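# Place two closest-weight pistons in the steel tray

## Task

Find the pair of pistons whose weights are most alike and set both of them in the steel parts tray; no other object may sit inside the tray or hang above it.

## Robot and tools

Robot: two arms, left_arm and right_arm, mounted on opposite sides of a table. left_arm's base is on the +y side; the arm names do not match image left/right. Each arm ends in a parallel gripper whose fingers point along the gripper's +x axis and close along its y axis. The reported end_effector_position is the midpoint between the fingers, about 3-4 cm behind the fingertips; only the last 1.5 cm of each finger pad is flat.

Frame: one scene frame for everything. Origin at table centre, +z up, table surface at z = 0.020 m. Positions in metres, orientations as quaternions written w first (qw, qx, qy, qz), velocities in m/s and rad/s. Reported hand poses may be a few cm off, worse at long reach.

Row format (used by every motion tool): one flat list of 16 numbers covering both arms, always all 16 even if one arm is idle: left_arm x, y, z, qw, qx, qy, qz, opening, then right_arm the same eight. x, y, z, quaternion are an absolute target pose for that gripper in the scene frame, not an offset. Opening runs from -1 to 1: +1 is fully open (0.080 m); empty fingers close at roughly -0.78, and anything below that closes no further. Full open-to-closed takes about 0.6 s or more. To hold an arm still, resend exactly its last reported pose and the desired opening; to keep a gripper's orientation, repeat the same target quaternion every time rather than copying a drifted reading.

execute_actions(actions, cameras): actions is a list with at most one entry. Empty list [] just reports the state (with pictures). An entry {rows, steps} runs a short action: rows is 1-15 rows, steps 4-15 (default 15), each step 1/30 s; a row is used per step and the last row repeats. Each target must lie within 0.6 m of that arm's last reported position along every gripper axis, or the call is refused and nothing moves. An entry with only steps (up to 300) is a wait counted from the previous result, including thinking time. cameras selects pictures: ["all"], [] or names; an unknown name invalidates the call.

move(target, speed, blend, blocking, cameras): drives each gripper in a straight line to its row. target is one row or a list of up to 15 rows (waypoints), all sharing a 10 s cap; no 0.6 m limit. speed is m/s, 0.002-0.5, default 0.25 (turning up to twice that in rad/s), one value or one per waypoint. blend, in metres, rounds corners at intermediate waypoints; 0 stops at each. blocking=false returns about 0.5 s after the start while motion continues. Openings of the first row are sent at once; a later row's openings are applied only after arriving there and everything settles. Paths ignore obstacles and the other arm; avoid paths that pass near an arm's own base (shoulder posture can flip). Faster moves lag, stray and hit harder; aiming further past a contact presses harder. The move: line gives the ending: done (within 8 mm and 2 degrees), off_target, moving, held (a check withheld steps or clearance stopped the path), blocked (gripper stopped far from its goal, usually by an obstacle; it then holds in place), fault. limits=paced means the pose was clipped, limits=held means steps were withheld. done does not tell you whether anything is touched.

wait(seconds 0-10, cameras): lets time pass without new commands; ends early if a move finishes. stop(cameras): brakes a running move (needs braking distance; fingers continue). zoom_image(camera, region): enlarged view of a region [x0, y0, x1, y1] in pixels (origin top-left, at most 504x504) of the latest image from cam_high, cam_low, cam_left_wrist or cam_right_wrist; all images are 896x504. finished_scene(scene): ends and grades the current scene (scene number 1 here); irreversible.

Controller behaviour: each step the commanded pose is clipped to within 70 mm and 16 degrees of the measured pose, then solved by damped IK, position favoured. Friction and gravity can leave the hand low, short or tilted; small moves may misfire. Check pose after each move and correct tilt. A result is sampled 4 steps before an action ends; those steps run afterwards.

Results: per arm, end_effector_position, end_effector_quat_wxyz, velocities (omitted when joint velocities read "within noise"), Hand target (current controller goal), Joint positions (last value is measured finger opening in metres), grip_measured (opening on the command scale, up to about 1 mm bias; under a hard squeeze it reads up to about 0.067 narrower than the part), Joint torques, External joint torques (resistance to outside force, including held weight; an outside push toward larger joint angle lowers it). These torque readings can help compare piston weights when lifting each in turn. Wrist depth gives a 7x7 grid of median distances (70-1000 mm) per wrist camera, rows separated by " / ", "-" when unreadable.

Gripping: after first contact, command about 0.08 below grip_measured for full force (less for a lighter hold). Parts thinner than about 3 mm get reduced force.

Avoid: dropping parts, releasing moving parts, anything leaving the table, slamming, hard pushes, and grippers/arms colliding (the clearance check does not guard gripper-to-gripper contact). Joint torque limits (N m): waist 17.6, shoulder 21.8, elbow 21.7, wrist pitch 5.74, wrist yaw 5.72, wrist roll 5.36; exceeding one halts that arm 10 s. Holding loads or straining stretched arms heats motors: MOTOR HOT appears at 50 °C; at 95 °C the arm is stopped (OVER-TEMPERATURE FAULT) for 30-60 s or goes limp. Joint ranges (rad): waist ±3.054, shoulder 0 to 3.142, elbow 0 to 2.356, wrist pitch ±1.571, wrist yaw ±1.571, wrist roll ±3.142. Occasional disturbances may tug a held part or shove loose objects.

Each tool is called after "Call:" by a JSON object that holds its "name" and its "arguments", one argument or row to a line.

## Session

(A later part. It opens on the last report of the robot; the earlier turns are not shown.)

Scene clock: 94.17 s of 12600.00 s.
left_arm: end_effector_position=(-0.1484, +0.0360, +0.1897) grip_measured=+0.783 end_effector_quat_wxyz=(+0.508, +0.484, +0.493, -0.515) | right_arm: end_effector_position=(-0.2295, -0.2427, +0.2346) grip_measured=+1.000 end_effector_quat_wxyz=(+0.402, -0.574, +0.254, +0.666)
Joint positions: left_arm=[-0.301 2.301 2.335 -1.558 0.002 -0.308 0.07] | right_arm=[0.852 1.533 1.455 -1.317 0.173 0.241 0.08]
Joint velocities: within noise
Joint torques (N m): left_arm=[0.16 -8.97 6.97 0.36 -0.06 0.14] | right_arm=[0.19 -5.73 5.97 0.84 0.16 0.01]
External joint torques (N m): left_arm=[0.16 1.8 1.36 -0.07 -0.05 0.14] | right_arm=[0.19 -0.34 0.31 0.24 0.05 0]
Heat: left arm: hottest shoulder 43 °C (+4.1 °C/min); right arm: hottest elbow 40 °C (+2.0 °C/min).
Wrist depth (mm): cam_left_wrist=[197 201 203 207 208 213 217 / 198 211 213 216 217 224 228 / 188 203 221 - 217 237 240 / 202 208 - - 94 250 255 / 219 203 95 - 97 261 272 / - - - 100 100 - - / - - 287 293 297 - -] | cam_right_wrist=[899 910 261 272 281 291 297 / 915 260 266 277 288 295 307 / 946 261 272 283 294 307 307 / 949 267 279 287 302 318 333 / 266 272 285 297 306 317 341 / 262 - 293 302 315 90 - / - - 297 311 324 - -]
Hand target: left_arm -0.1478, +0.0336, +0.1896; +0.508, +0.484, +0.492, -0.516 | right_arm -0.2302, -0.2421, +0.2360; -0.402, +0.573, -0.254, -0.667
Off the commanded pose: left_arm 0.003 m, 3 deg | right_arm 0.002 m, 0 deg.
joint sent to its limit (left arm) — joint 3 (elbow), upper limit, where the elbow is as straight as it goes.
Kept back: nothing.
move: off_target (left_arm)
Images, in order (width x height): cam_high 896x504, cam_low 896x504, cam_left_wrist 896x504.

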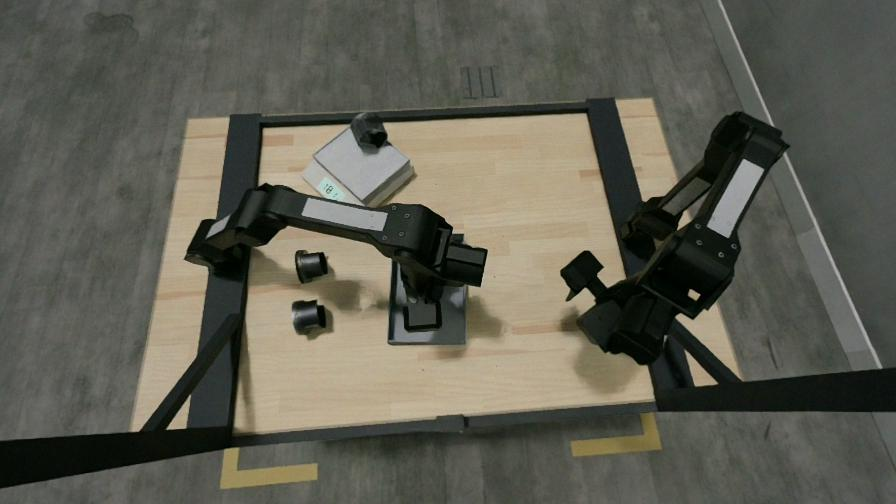

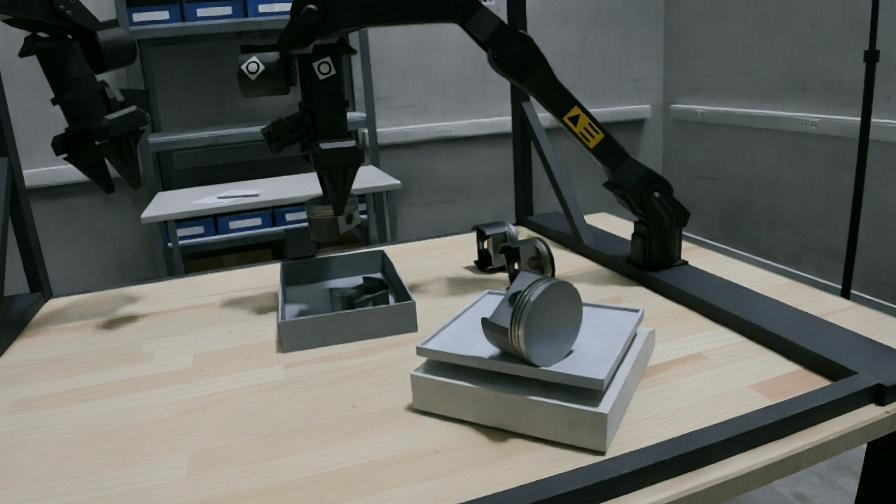

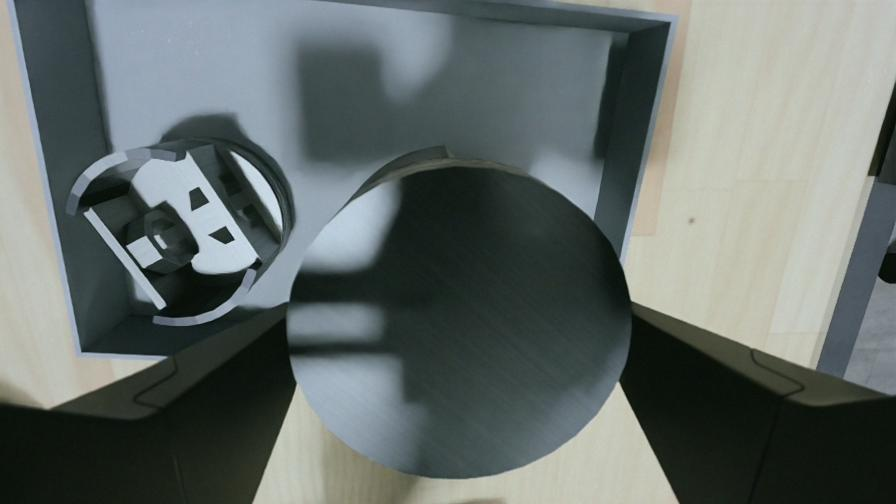

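Call:
{"name": "move", "arguments": {
  "target": [
    [-0.147, 0.032, 0.12, 0.5, 0.5, 0.5, -0.5, 0.6, -0.2302, -0.2421, 0.2360, 0.402, -0.573, 0.254, 0.667, 1],
    [-0.147, 0.034, 0.089, 0.5, 0.5, 0.5, -0.5, 0.6, -0.2302, -0.2421, 0.2360, 0.402, -0.573, 0.254, 0.667, 1]
  ],
  "cameras": ["cam_high","cam_low","cam_left_wrist"],
  "speed": [0.15,0.05]
}}

Scene clock: 95.97 s of 12600.00 s.
left_arm: end_effector_position=(-0.1490, +0.0323, +0.0971) grip_measured=+0.783 end_effector_quat_wxyz=(+0.502, +0.495, +0.498, -0.505) | right_arm: end_effector_position=(-0.2295, -0.2427, +0.2346) grip_measured=+1.000 end_effector_quat_wxyz=(+0.402, -0.574, +0.254, +0.666)
Joint positions: left_arm=[-0.3 2.312 1.985 -1.228 0.002 -0.306 0.07] | right_arm=[0.852 1.533 1.455 -1.317 0.173 0.241 0.08]
Joint velocities: within noise
Joint torques (N m): left_arm=[0.18 -9.06 3.72 1.02 -0.08 0.12] | right_arm=[0.04 -5.55 5.99 0.83 0.12 0.06]
External joint torques (N m): left_arm=[0.17 1.92 -2.02 0.66 -0.06 0.12] | right_arm=[0.04 -0.11 0.27 0.22 0.01 0.05]
Heat: left arm: hottest shoulder 43 °C (+4.0 °C/min); right arm: hottest elbow 40 °C (+2.0 °C/min).
Wrist depth (mm): cam_left_wrist=[118 120 120 121 123 125 109 / 124 125 127 129 129 131 109 / - 132 132 - 135 137 118 / 119 135 - - 93 145 151 / 111 123 95 - 97 137 162 / - - 98 101 100 - - / - - 150 149 161 - -] | cam_right_wrist=[904 914 261 270 282 287 298 / 935 261 266 276 288 295 308 / 945 263 273 283 294 307 307 / 938 268 278 290 302 314 331 / 265 272 286 295 306 317 338 / 261 - 292 304 316 90 - / - - 296 309 326 - -]
Hand target: left_arm -0.1470, +0.0341, +0.0891; +0.500, +0.500, +0.500, -0.500 | right_arm -0.2302, -0.2421, +0.2360; -0.402, +0.573, -0.254, -0.667
Off the commanded pose: left_arm 0.008 m, 1 deg | right_arm 0.002 m, 0 deg.
Kept back: nothing.
move: done
Images, in order (width x height): cam_high 896x504, cam_low 896x504, cam_left_wrist 896x504.

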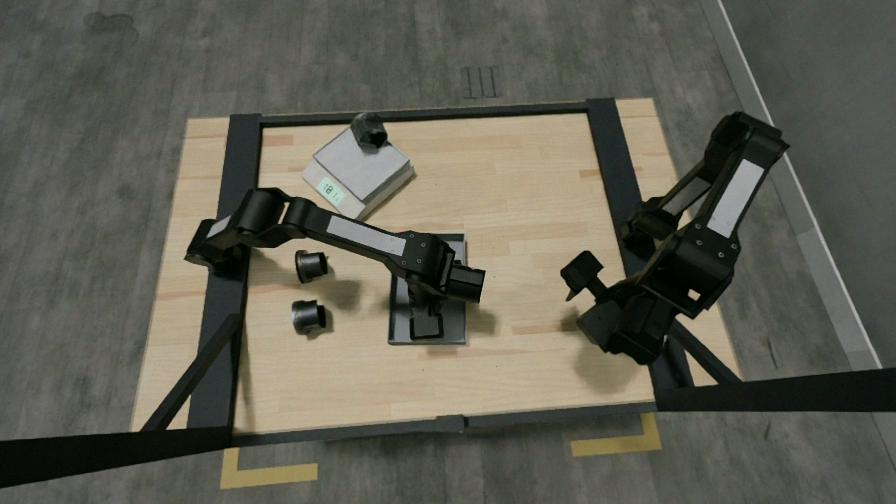

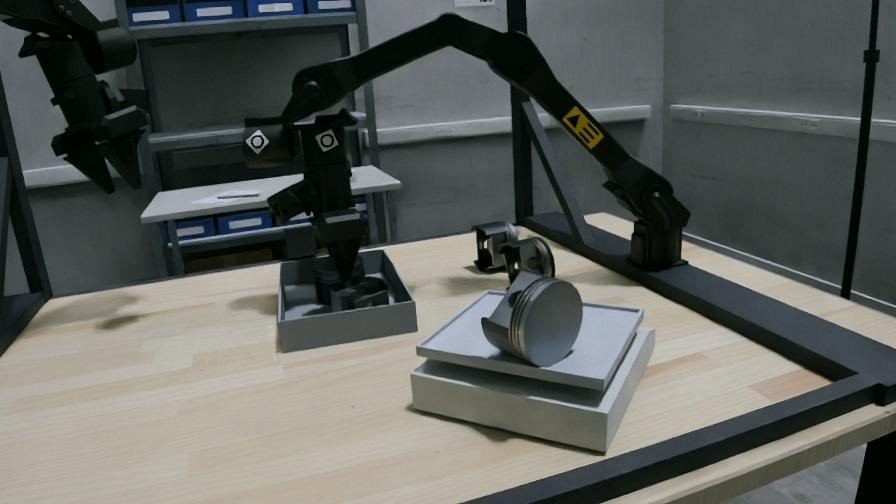

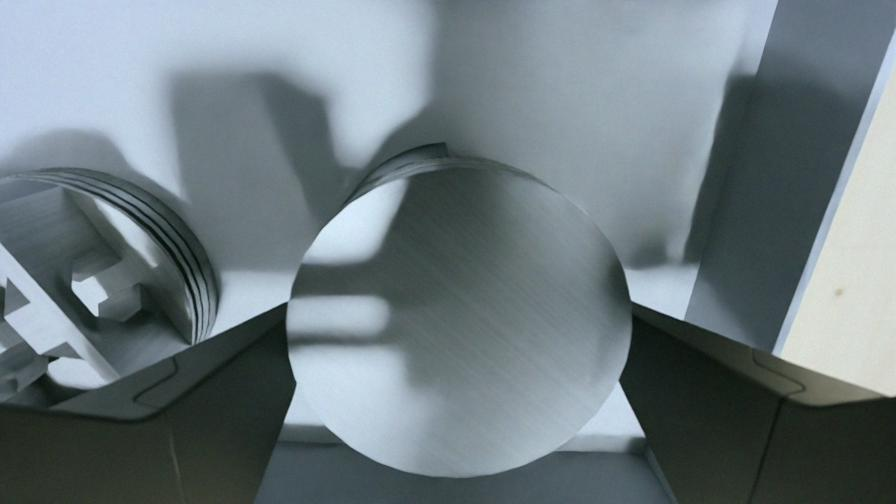

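Call:
{"name": "move", "arguments": {
  "target": [
    [-0.147, 0.034, 0.091, 0.5, 0.5, 0.5, -0.5, 0.97, -0.2302, -0.2421, 0.2360, 0.402, -0.573, 0.254, 0.667, 1],
    [-0.147, 0.036, 0.15, 0.5, 0.5, 0.5, -0.5, 0.97, -0.2302, -0.2421, 0.2360, 0.402, -0.573, 0.254, 0.667, 1],
    [-0.042, 0.045, 0.15, 0.6124, 0.3536, 0.6124, -0.3536, 0.6, -0.2302, -0.2421, 0.2360, 0.402, -0.573, 0.254, 0.667, 1]
  ],
  "cameras": ["cam_high","cam_low","cam_left_wrist"],
  "speed": [0.15,0.1,0.2]
}}

Call:
{"name": "zoom_image", "arguments": {
  "camera": "cam_low",
  "region": [260, 200, 440, 360]
}}

Scene clock: 99.83 s of 12600.00 s.
left_arm: end_effector_position=(-0.0424, +0.0429, +0.1482) grip_measured=+0.603 end_effector_quat_wxyz=(+0.611, +0.355, +0.612, -0.355) | right_arm: end_effector_position=(-0.2295, -0.2427, +0.2346) grip_measured=+1.000 end_effector_quat_wxyz=(+0.402, -0.574, +0.254, +0.666)
Joint positions: left_arm=[-0.065 2.177 1.965 -1.36 0.002 -0.59 0.062] | right_arm=[0.852 1.533 1.455 -1.317 0.173 0.241 0.08]
Joint velocities: within noise
Joint torques (N m): left_arm=[-0.04 -10.62 4.32 0.45 -0.09 -0.13] | right_arm=[-0.03 -5.5 5.9 0.81 0.15 0.01]
External joint torques (N m): left_arm=[-0.04 -0.47 -1.45 0.09 -0.06 -0.13] | right_arm=[-0.02 -0.16 0.25 0.2 0.03 0.01]
Heat: left arm: hottest shoulder 45 °C (+5.0 °C/min); right arm: hottest elbow 40 °C (+2.0 °C/min).
Wrist depth (mm): cam_left_wrist=[165 167 167 166 168 161 173 / 174 175 175 173 177 179 180 / 183 185 183 166 188 189 188 / 195 195 193 177 196 176 203 / 206 207 177 169 206 157 198 / - - 227 210 219 - 199 / - - 243 248 247 - -] | cam_right_wrist=[913 929 261 270 281 286 298 / 923 260 266 276 288 295 305 / 943 262 272 283 295 307 306 / 952 268 278 288 303 314 330 / 265 271 285 297 306 318 341 / 261 - 292 303 315 90 - / - - 298 311 324 - -]
Hand target: left_arm -0.0419, +0.0449, +0.1501; +0.612, +0.353, +0.612, -0.354 | right_arm -0.2302, -0.2421, +0.2360; -0.402, +0.573, -0.254, -0.667
Off the commanded pose: left_arm 0.003 m, 0 deg | right_arm 0.002 m, 0 deg.
Kept back: nothing.
move: done
Images, in order (width x height): cam_high 896x504, cam_low 896x504, cam_left_wrist 896x504.

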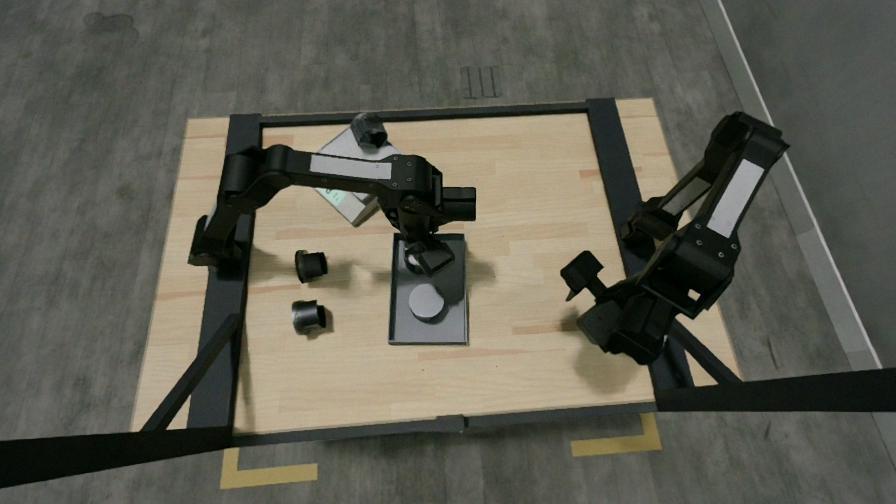

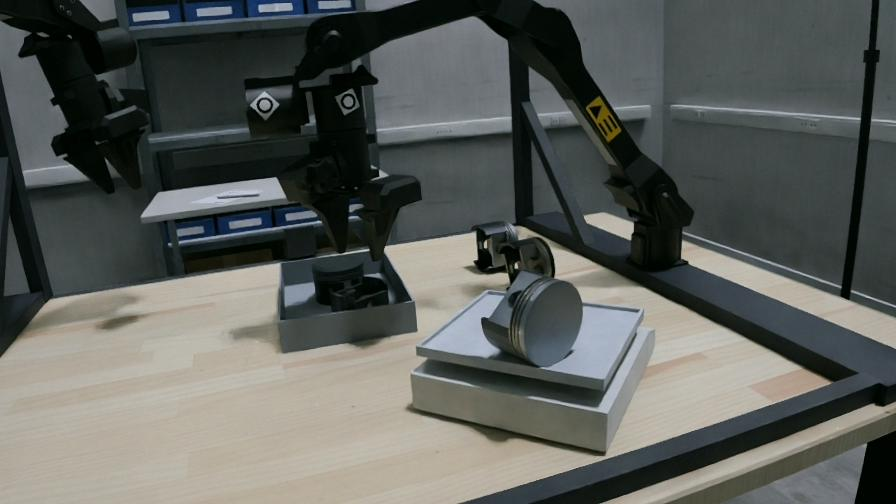

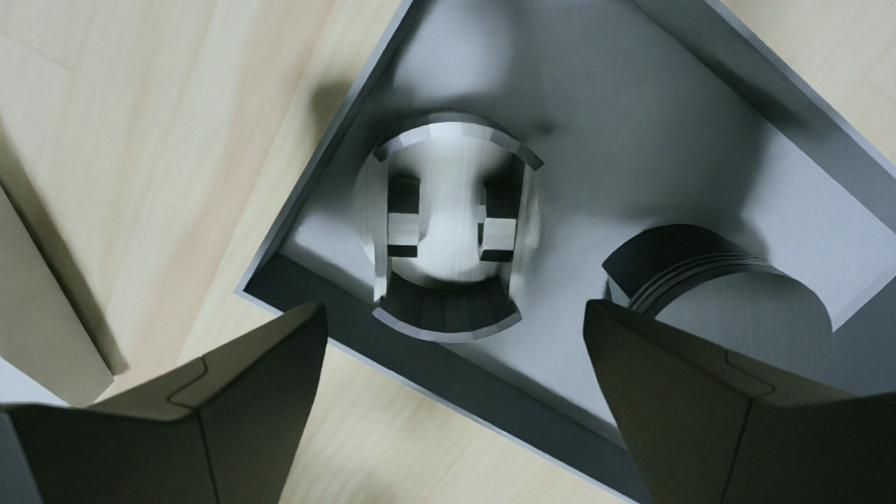

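Scaled by 2.800.

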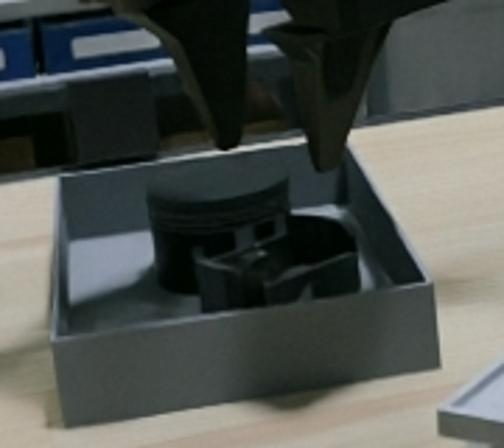

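Call:
{"name": "move", "arguments": {
  "target": [
    [-0.042, 0.044, 0.089, 0.6124, 0.3536, 0.6124, -0.3536, 0.6, -0.2302, -0.2421, 0.2360, 0.402, -0.573, 0.254, 0.667, 1],
    [-0.042, 0.044, 0.089, 0.6124, 0.3536, 0.6124, -0.3536, 0.05, -0.2302, -0.2421, 0.2360, 0.402, -0.573, 0.254, 0.667, 1],
    [-0.042, 0.044, 0.18, 0.6124, 0.3536, 0.6124, -0.3536, 0.05, -0.2302, -0.2421, 0.2360, 0.402, -0.573, 0.254, 0.667, 1],
    [-0.05, 0.178, 0.15, 0.5, 0.5, 0.5, -0.5, 0.05, -0.2302, -0.2421, 0.2360, 0.402, -0.573, 0.254, 0.667, 1]
  ],
  "cameras": ["cam_high","cam_low","cam_left_wrist"],
  "speed": [0.12,0.1,0.2,0.25],
  "blend": [0,0,0.02,0]
}}

Scene clock: 103.37 s of 12600.00 s.
left_arm: end_effector_position=(-0.0494, +0.1763, +0.1481) grip_measured=+0.299 end_effector_quat_wxyz=(+0.500, +0.500, +0.504, -0.496) | right_arm: end_effector_position=(-0.2295, -0.2427, +0.2346) grip_measured=+1.000 end_effector_quat_wxyz=(+0.402, -0.574, +0.254, +0.666)
Joint positions: left_arm=[-0.121 1.657 1.26 -1.182 0.001 -0.135 0.048] | right_arm=[0.852 1.533 1.455 -1.317 0.173 0.241 0.08]
Joint velocities: within noise
Joint torques (N m): left_arm=[-0.36 -7.15 4.7 0.47 -0.04 0.14] | right_arm=[-0.08 -5.5 5.96 0.77 0.15 0.01]
External joint torques (N m): left_arm=[-0.36 -0.77 -1.03 0.11 -0.04 0.13] | right_arm=[-0.05 -0.06 0.29 0.19 0.04 0]
Heat: left arm: hottest shoulder 45 °C (+6.1 °C/min); right arm: hottest elbow 40 °C (+1.0 °C/min).
Wrist depth (mm): cam_left_wrist=[167 168 170 172 174 175 179 / 175 177 180 180 183 185 188 / 166 186 188 102 193 197 199 / 161 195 198 112 203 208 213 / 178 210 104 134 108 222 227 / - - 107 130 100 - 238 / - - - 157 177 - -] | cam_right_wrist=[889 920 261 271 282 287 304 / 919 260 267 276 289 296 311 / 942 263 272 282 295 307 307 / 935 267 278 288 302 314 331 / 265 272 285 296 307 318 338 / 261 - 294 303 316 90 - / - - 296 309 324 - -]
Hand target: left_arm -0.0500, +0.1780, +0.1500; +0.500, +0.500, +0.500, -0.500 | right_arm -0.2302, -0.2421, +0.2360; -0.402, +0.573, -0.254, -0.667
Off the commanded pose: left_arm 0.003 m, 1 deg | right_arm 0.002 m, 0 deg.
Kept back: nothing.
move: done
Images, in order (width x height): cam_high 896x504, cam_low 896x504, cam_left_wrist 896x504.

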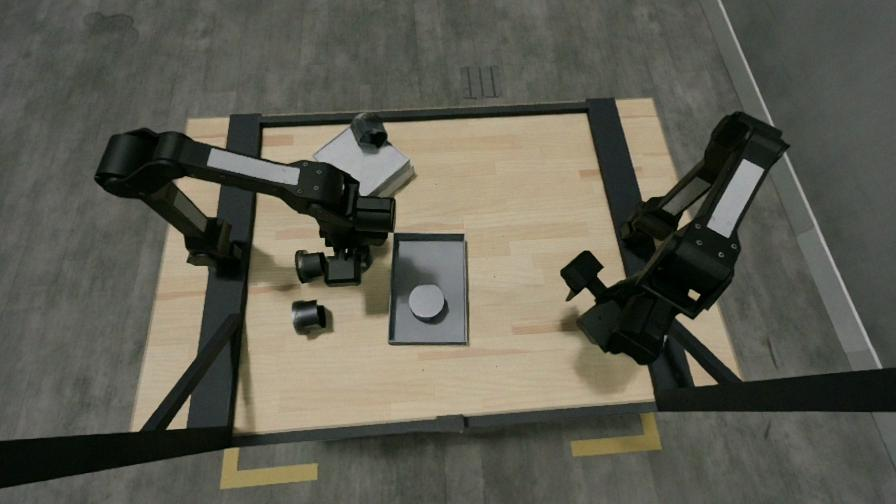

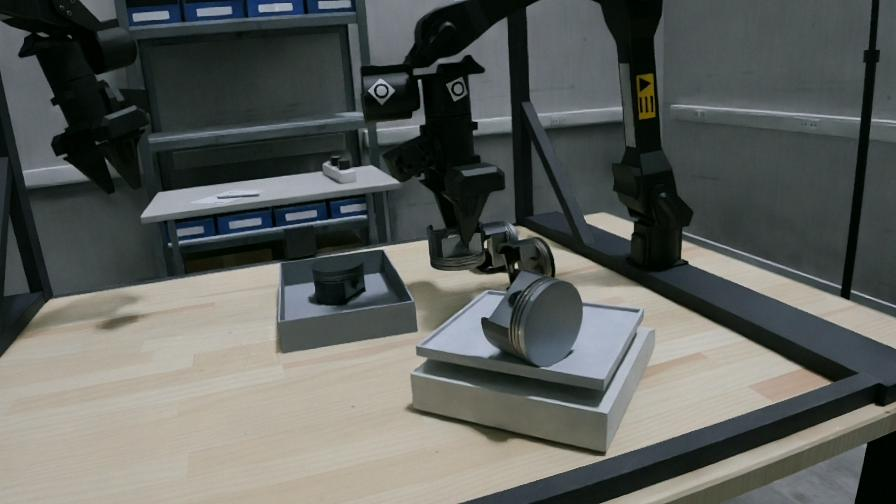

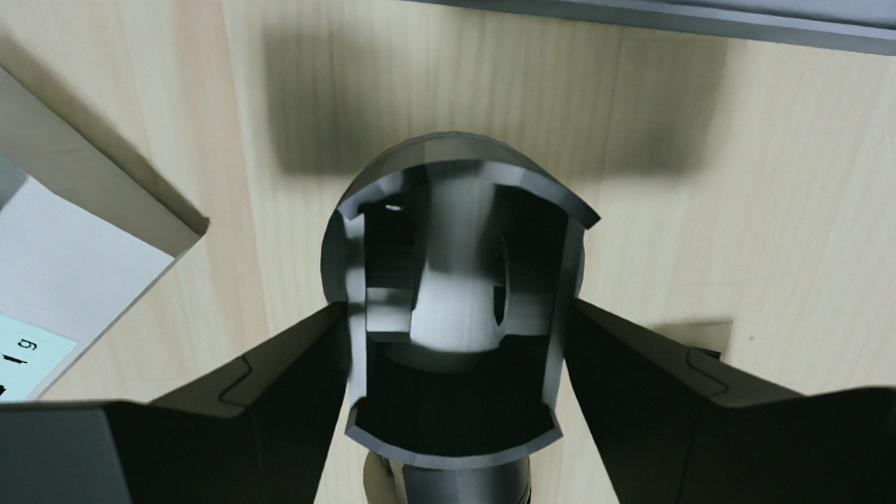

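Call:
{"name": "move", "arguments": {
  "target": [
    [-0.05, 0.173, 0.095, 0.5, 0.5, 0.5, -0.5, 0.05, -0.2302, -0.2421, 0.2360, 0.402, -0.573, 0.254, 0.667, 1],
    [-0.05, 0.173, 0.085, 0.5, 0.5, 0.5, -0.5, 0.05, -0.2302, -0.2421, 0.2360, 0.402, -0.573, 0.254, 0.667, 1],
    [-0.05, 0.173, 0.085, 0.5, 0.5, 0.5, -0.5, 0.6, -0.2302, -0.2421, 0.2360, 0.402, -0.573, 0.254, 0.667, 1],
    [-0.05, 0.173, 0.17, 0.5, 0.5, 0.5, -0.5, 0.6, -0.2302, -0.2421, 0.2360, 0.402, -0.573, 0.254, 0.667, 1],
    [-0.16, 0.262, 0.16, 0.5337, 0.4639, 0.5337, -0.4639, 0.6, -0.2302, -0.2421, 0.2360, 0.402, -0.573, 0.254, 0.667, 1]
  ],
  "cameras": ["cam_high","cam_low","cam_left_wrist"],
  "speed": [0.15,0.05,0.1,0.2,0.3],
  "blend": [0.01,0,0,0.02,0]
}}

Scene clock: 106.47 s of 12600.00 s.
left_arm: end_effector_position=(-0.1609, +0.2595, +0.1609) grip_measured=+0.597 end_effector_quat_wxyz=(+0.533, +0.463, +0.535, -0.465) | right_arm: end_effector_position=(-0.2295, -0.2427, +0.2346) grip_measured=+1.000 end_effector_quat_wxyz=(+0.402, -0.574, +0.254, +0.666)
Joint positions: left_arm=[-0.62 1.501 1.154 -1.222 0.003 -0.765 0.062] | right_arm=[0.852 1.533 1.455 -1.317 0.173 0.241 0.08]
Joint velocities: within noise
Joint torques (N m): left_arm=[-0.42 -5.29 4.29 0.47 -0.15 -0.15] | right_arm=[0.02 -5.53 5.87 0.83 0.13 0.03]
External joint torques (N m): left_arm=[-0.44 -0.11 -1.44 0.12 -0.11 -0.15] | right_arm=[0.03 -0.1 0.13 0.19 0.02 0.03]
Heat: left arm: hottest shoulder 45 °C (+6.1 °C/min); right arm: hottest elbow 40 °C (+1.0 °C/min).
Wrist depth (mm): cam_left_wrist=[182 183 183 186 187 190 191 / 190 191 193 194 197 199 201 / 181 193 204 202 210 211 214 / 138 151 215 142 221 225 226 / 226 222 168 153 228 236 242 / - - 245 248 250 - 254 / - - 256 263 264 - -] | cam_right_wrist=[891 919 262 271 281 285 302 / 931 260 267 278 288 295 311 / 942 262 272 284 295 307 306 / 937 268 278 289 302 315 330 / 264 270 285 295 308 320 339 / 260 - 291 304 314 90 - / - - 297 311 325 - -]
Hand target: left_arm -0.1600, +0.2619, +0.1600; +0.534, +0.464, +0.534, -0.464 | right_arm -0.2302, -0.2421, +0.2360; -0.402, +0.573, -0.254, -0.667
Off the commanded pose: left_arm 0.003 m, 0 deg | right_arm 0.002 m, 0 deg.
Kept back: nothing.
move: done; blend cut to 0.005 m at target 1
Images, in order (width x height): cam_high 896x504, cam_low 896x504, cam_left_wrist 896x504.

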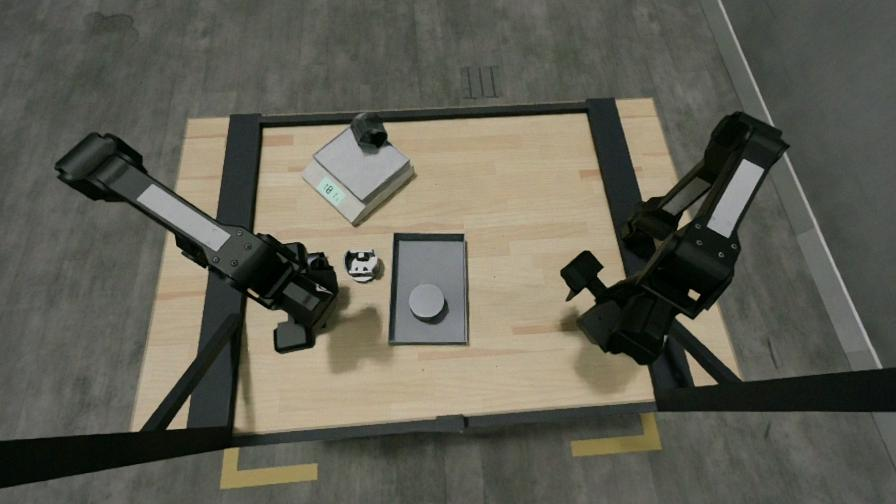

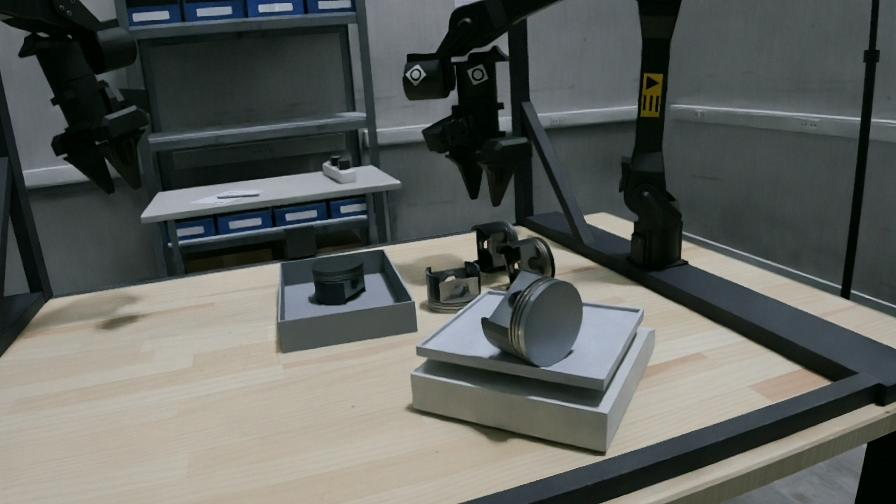

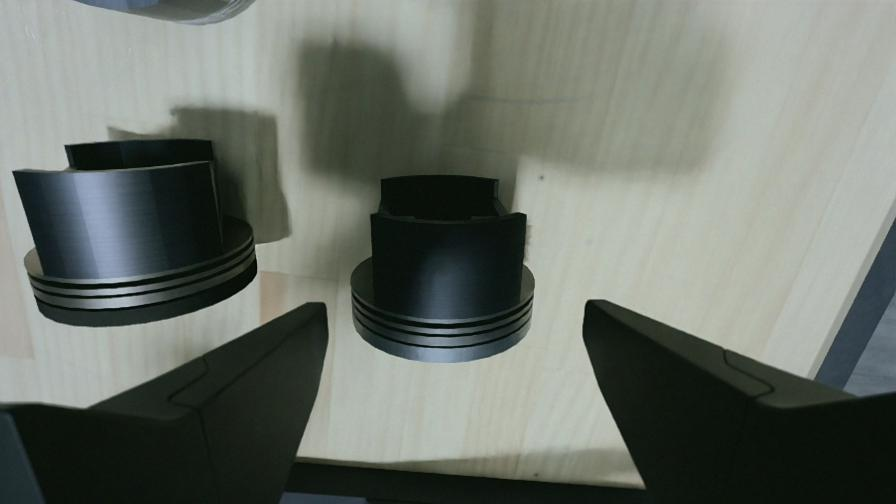

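Call:
{"name": "move", "arguments": {
  "target": [
    [-0.16, 0.262, 0.0785, 0.5337, 0.4639, 0.5337, -0.4639, 0.55, -0.2302, -0.2421, 0.2360, 0.402, -0.573, 0.254, 0.667, 1],
    [-0.16, 0.262, 0.0785, 0.5337, 0.4639, 0.5337, -0.4639, 0.05, -0.2302, -0.2421, 0.2360, 0.402, -0.573, 0.254, 0.667, 1],
    [-0.16, 0.262, 0.15, 0.5337, 0.4639, 0.5337, -0.4639, 0.05, -0.2302, -0.2421, 0.2360, 0.402, -0.573, 0.254, 0.667, 1],
    [-0.052, 0.022, 0.17, 0.5, 0.5, 0.5, -0.5, 0.05, -0.2302, -0.2421, 0.2360, 0.402, -0.573, 0.254, 0.667, 1]
  ],
  "cameras": ["cam_high","cam_low","cam_left_wrist"],
  "speed": [0.12,0.1,0.2,0.25],
  "blend": [0,0,0.02,0]
}}

Scene clock: 110.40 s of 12600.00 s.
left_arm: end_effector_position=(-0.0506, +0.0240, +0.1707) grip_measured=+0.304 end_effector_quat_wxyz=(+0.502, +0.499, +0.502, -0.498) end_effector_velocity=(+0.000, +0.005, +0.003) end_effector_angular_velocity=(+0.021, -0.009, -0.010) | right_arm: end_effector_position=(-0.2295, -0.2427, +0.2346) grip_measured=+1.000 end_effector_quat_wxyz=(+0.402, -0.574, +0.254, +0.666)
Joint positions: left_arm=[-0.081 2.292 2.244 -1.523 -0.001 -0.093 0.049] | right_arm=[0.852 1.533 1.455 -1.317 0.173 0.241 0.08]
Joint velocities: left_arm=[-0.002 0.002 0.017 -0.037 -0.007 0.007 0] | right_arm=[within noise]
Joint torques (N m): left_arm=[-0.27 -8.86 6.97 0.23 0.03 0.16] | right_arm=[0.11 -5.52 5.98 0.83 0.08 0.01]
External joint torques (N m): left_arm=[-0.29 1.98 1.28 -0.12 0.04 0.16] | right_arm=[0.11 -0.11 0.29 0.22 -0.03 0]
Heat: left arm: hottest shoulder 44 °C (+4.0 °C/min); right arm: hottest elbow 40 °C (+1.0 °C/min).
Wrist depth (mm): cam_left_wrist=[183 183 182 185 187 190 190 / 193 193 193 195 198 200 201 / 203 204 205 207 206 163 204 / 215 217 214 131 216 171 195 / 227 229 102 135 109 183 229 / 220 - - - - - 258 / - - - - - - -] | cam_right_wrist=[901 924 260 272 281 285 302 / 915 261 265 279 288 295 312 / 942 261 273 284 294 308 306 / 956 268 278 289 302 316 331 / 265 271 284 296 308 320 338 / 261 - 291 303 315 90 - / - - 297 313 323 - -]
Hand target: left_arm -0.0520, +0.0221, +0.1699; +0.500, +0.500, +0.500, -0.500 | right_arm -0.2302, -0.2421, +0.2360; -0.402, +0.573, -0.254, -0.667
Off the commanded pose: left_arm 0.003 m, 0 deg | right_arm 0.002 m, 0 deg.
Kept back: nothing.
move: done
Images, in order (width x height): cam_high 896x504, cam_low 896x504, cam_left_wrist 896x504.

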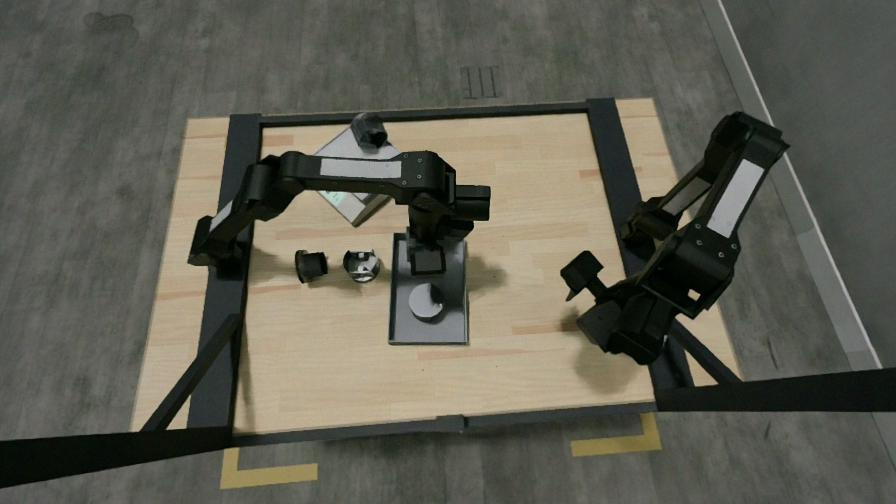

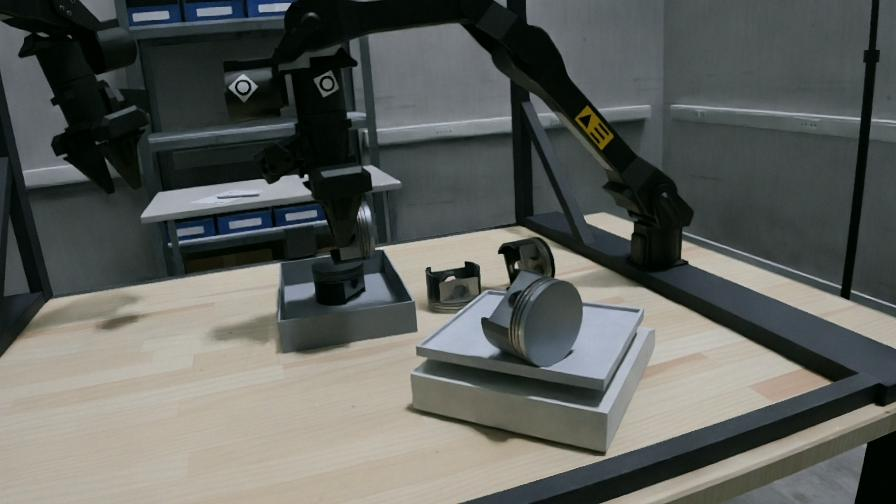

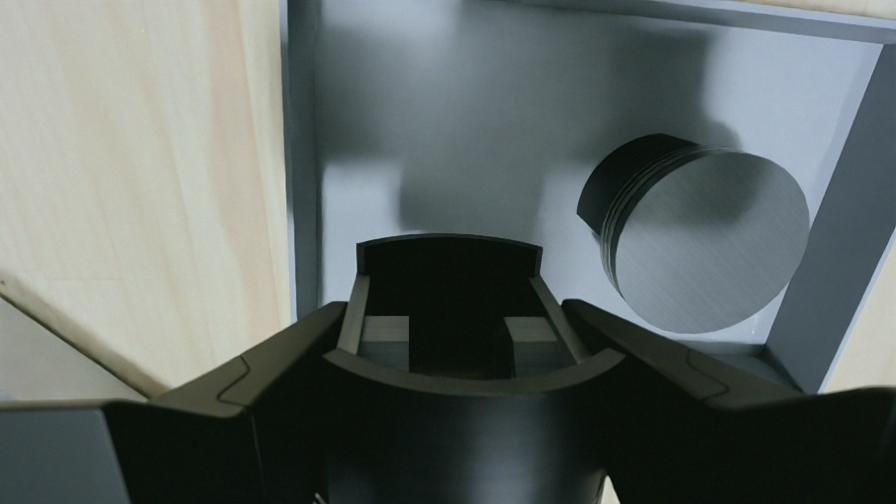

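Call:
{"name": "move", "arguments": {
  "target": [
    [-0.046, 0.022, 0.10, 0.5, 0.5, 0.5, -0.5, 0.05, -0.2302, -0.2421, 0.2360, 0.402, -0.573, 0.254, 0.667, 1],
    [-0.046, 0.022, 0.081, 0.5, 0.5, 0.5, -0.5, 0.05, -0.2302, -0.2421, 0.2360, 0.402, -0.573, 0.254, 0.667, 1]
  ],
  "cameras": ["cam_high","cam_low","cam_left_wrist"],
  "speed": [0.15,0.04],
  "blend": [0,0]
}}

Call:
{"name": "zoom_image", "arguments": {
  "camera": "cam_low",
  "region": [260, 200, 440, 360]
}}

Scene clock: 112.20 s of 12600.00 s.
left_arm: end_effector_position=(-0.0474, +0.0199, +0.0889) grip_measured=+0.304 end_effector_quat_wxyz=(+0.504, +0.496, +0.497, -0.503) | right_arm: end_effector_position=(-0.2295, -0.2427, +0.2346) grip_measured=+1.000 end_effector_quat_wxyz=(+0.402, -0.574, +0.254, +0.666)
Joint positions: left_arm=[-0.073 2.285 1.905 -1.177 -0.001 -0.08 0.049] | right_arm=[0.852 1.533 1.455 -1.317 0.173 0.241 0.08]
Joint velocities: within noise
Joint torques (N m): left_arm=[0.22 -8.89 3.71 1.11 0.03 0.15] | right_arm=[0.01 -5.59 5.99 0.86 0.14 0.03]
External joint torques (N m): left_arm=[0.22 1.95 -2.03 0.73 0.04 0.15] | right_arm=[0.02 -0.13 0.28 0.26 0.03 0.02]
Heat: left arm: hottest shoulder 45 °C (+5.1 °C/min); right arm: hottest elbow 41 °C (+2.0 °C/min).
Wrist depth (mm): cam_left_wrist=[113 88 113 114 116 117 120 / 119 117 121 119 122 123 125 / 125 114 125 129 129 131 130 / 133 118 132 131 135 132 - / 141 138 102 134 109 117 - / - - - - - - - / - - - - - - -] | cam_right_wrist=[889 927 261 271 281 286 301 / 914 260 267 276 288 295 308 / 932 262 272 283 295 308 304 / 947 267 277 289 303 316 333 / 265 272 283 297 308 319 340 / 261 - 293 304 316 90 - / - - 297 310 325 - -]
Hand target: left_arm -0.0460, +0.0220, +0.0811; +0.500, +0.500, +0.500, -0.500 | right_arm -0.2302, -0.2421, +0.2360; -0.402, +0.573, -0.254, -0.667
Off the commanded pose: left_arm 0.008 m, 1 deg | right_arm 0.002 m, 0 deg.
Kept back: nothing.
move: done
Images, in order (width x height): cam_high 896x504, cam_low 896x504, cam_left_wrist 896x504.

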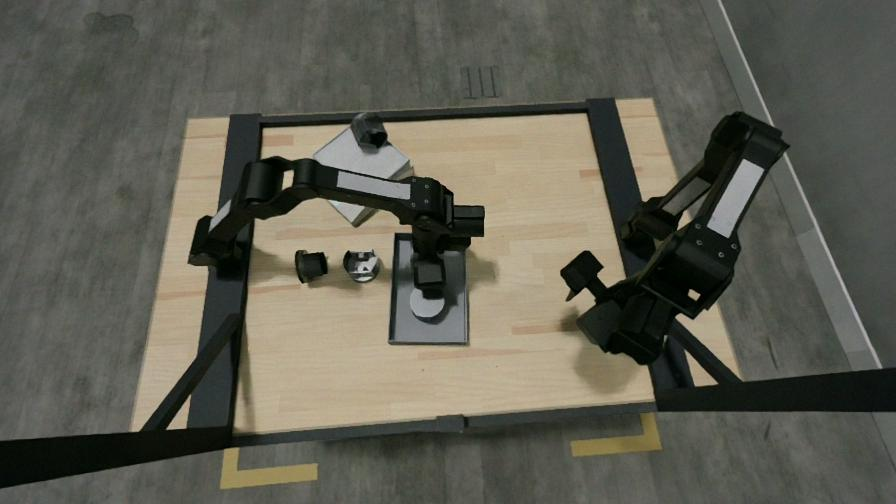

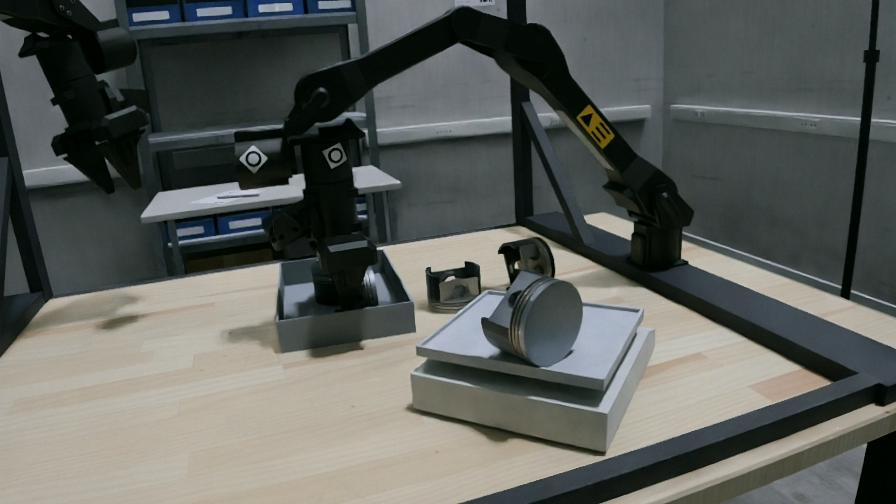

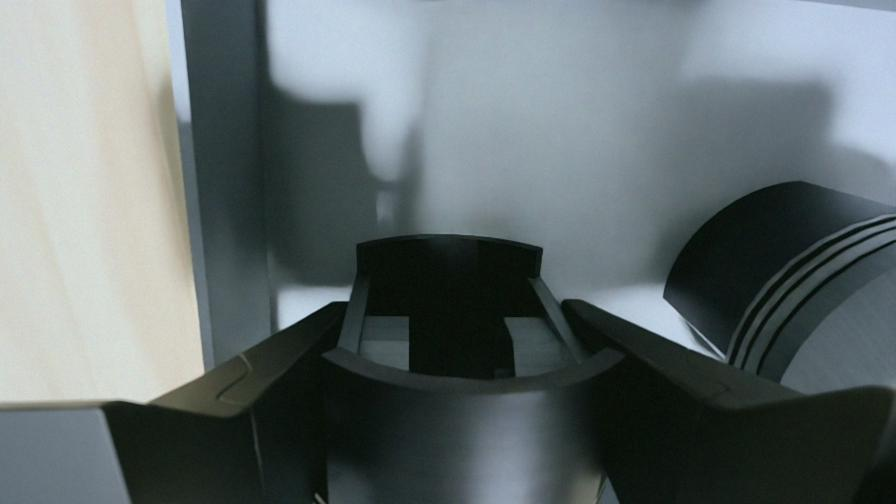

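Scaled by 2.800.

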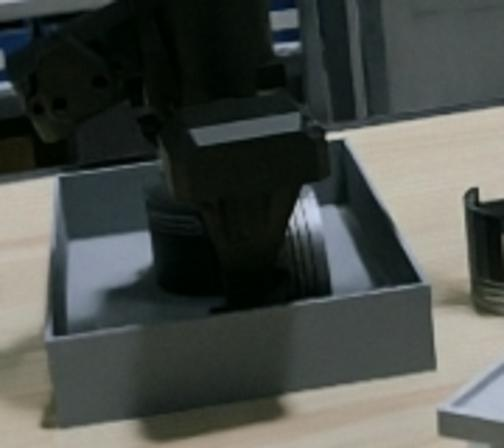

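Call:
{"name": "move", "arguments": {
  "target": [
    [-0.046, 0.022, 0.084, 0.5, 0.5, 0.5, -0.5, 0.05, -0.2302, -0.2421, 0.2360, 0.402, -0.573, 0.254, 0.667, 1],
    [-0.046, 0.022, 0.084, 0.5, 0.5, 0.5, -0.5, 0.46, -0.2302, -0.2421, 0.2360, 0.402, -0.573, 0.254, 0.667, 1],
    [-0.046, 0.026, 0.16, 0.5, 0.5, 0.5, -0.5, 0.46, -0.2302, -0.2421, 0.2360, 0.402, -0.573, 0.254, 0.667, 1],
    [0.0, 0.22, 0.28, 0.5, 0.5, 0.5, -0.5, 0.46, -0.2302, -0.2421, 0.2360, 0.402, -0.573, 0.254, 0.667, 1]
  ],
  "cameras": ["cam_high","cam_low","cam_left_wrist"],
  "speed": [0.05,0.05,0.12,0.25],
  "blend": [0,0,0.02,0]
}}

Call:
{"name": "zoom_image", "arguments": {
  "camera": "cam_high",
  "region": [280, 100, 500, 370]
}}

Scene clock: 115.77 s of 12600.00 s.
left_arm: end_effector_position=(-0.0007, +0.2180, +0.2814) grip_measured=+0.457 end_effector_quat_wxyz=(+0.538, +0.464, +0.460, -0.533) | right_arm: end_effector_position=(-0.2295, -0.2427, +0.2346) grip_measured=+1.000 end_effector_quat_wxyz=(+0.402, -0.574, +0.254, +0.666)
Joint positions: left_arm=[0.053 1.419 1.559 -1.563 -0.001 0.047 0.056] | right_arm=[0.852 1.533 1.455 -1.317 0.173 0.241 0.08]
Joint velocities: within noise
Joint torques (N m): left_arm=[0.3 -3.97 4.21 0.56 0.06 0.16] | right_arm=[-0.07 -5.59 5.92 0.85 0.13 0.01]
External joint torques (N m): left_arm=[0.29 0.46 -1.38 -0.03 0.06 0.16] | right_arm=[-0.09 -0.17 0.26 0.26 0.02 0]
Heat: left arm: hottest shoulder 45 °C (+5.0 °C/min); right arm: hottest elbow 41 °C (+2.0 °C/min).
Wrist depth (mm): cam_left_wrist=[245 250 306 309 309 310 318 / 252 254 313 316 320 326 329 / 260 262 297 328 331 336 341 / 269 295 338 340 344 349 355 / 344 315 347 347 277 358 366 / - - 361 365 - - 375 / - - 369 369 364 - -] | cam_right_wrist=[896 924 261 271 280 287 300 / 908 261 266 276 288 296 309 / 944 262 272 283 295 309 303 / 945 267 277 289 303 314 332 / 267 271 285 295 306 317 340 / 260 - 291 302 315 90 - / - - 297 311 323 - -]
Hand target: left_arm +0.0000, +0.2199, +0.2793; +0.535, +0.466, +0.462, -0.532 | right_arm -0.2302, -0.2421, +0.2360; -0.402, +0.573, -0.254, -0.667
Off the commanded pose: left_arm 0.003 m, 8 deg | right_arm 0.002 m, 0 deg.
joint sent to its limit (left arm) — joint 4 (wrist pitch), lower limit.
Kept back: nothing.
move: off_target (left_arm)
Images, in order (width x height): cam_high 896x504, cam_low 896x504, cam_left_wrist 896x504.

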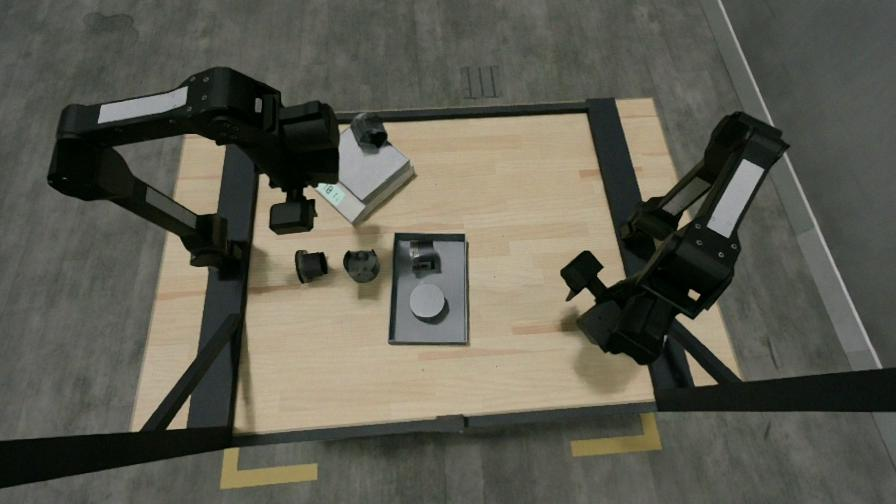

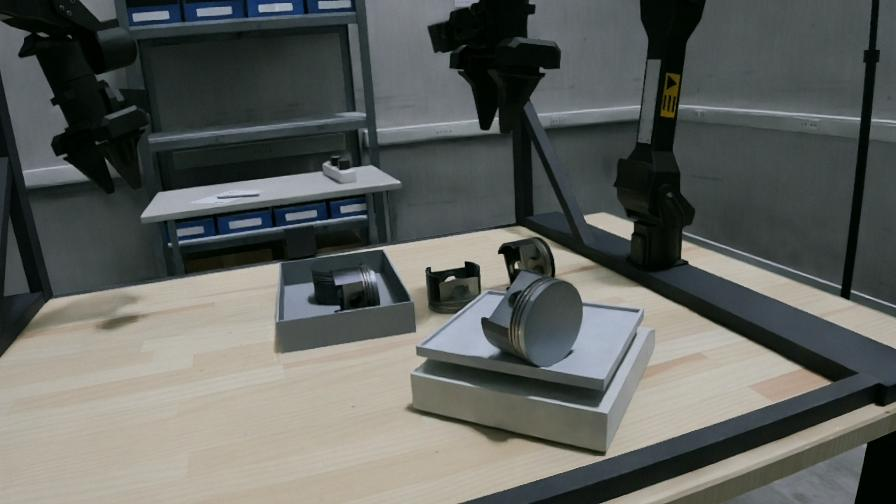

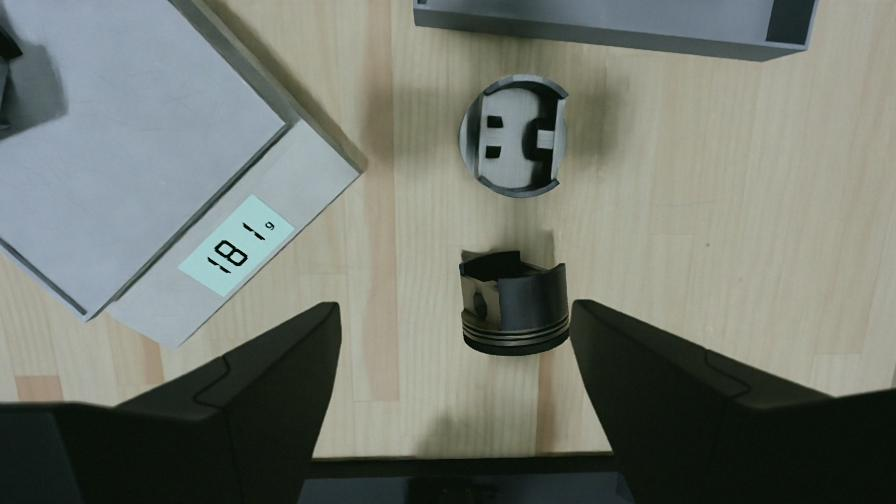

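Scaled by 1.867.

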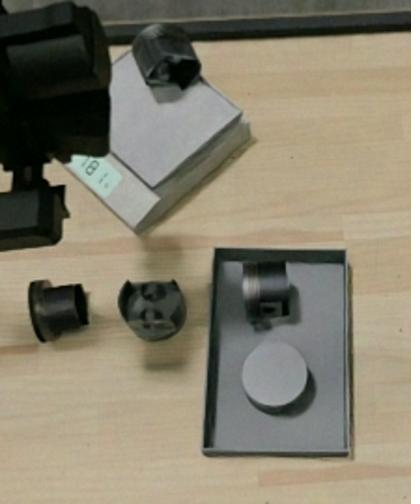

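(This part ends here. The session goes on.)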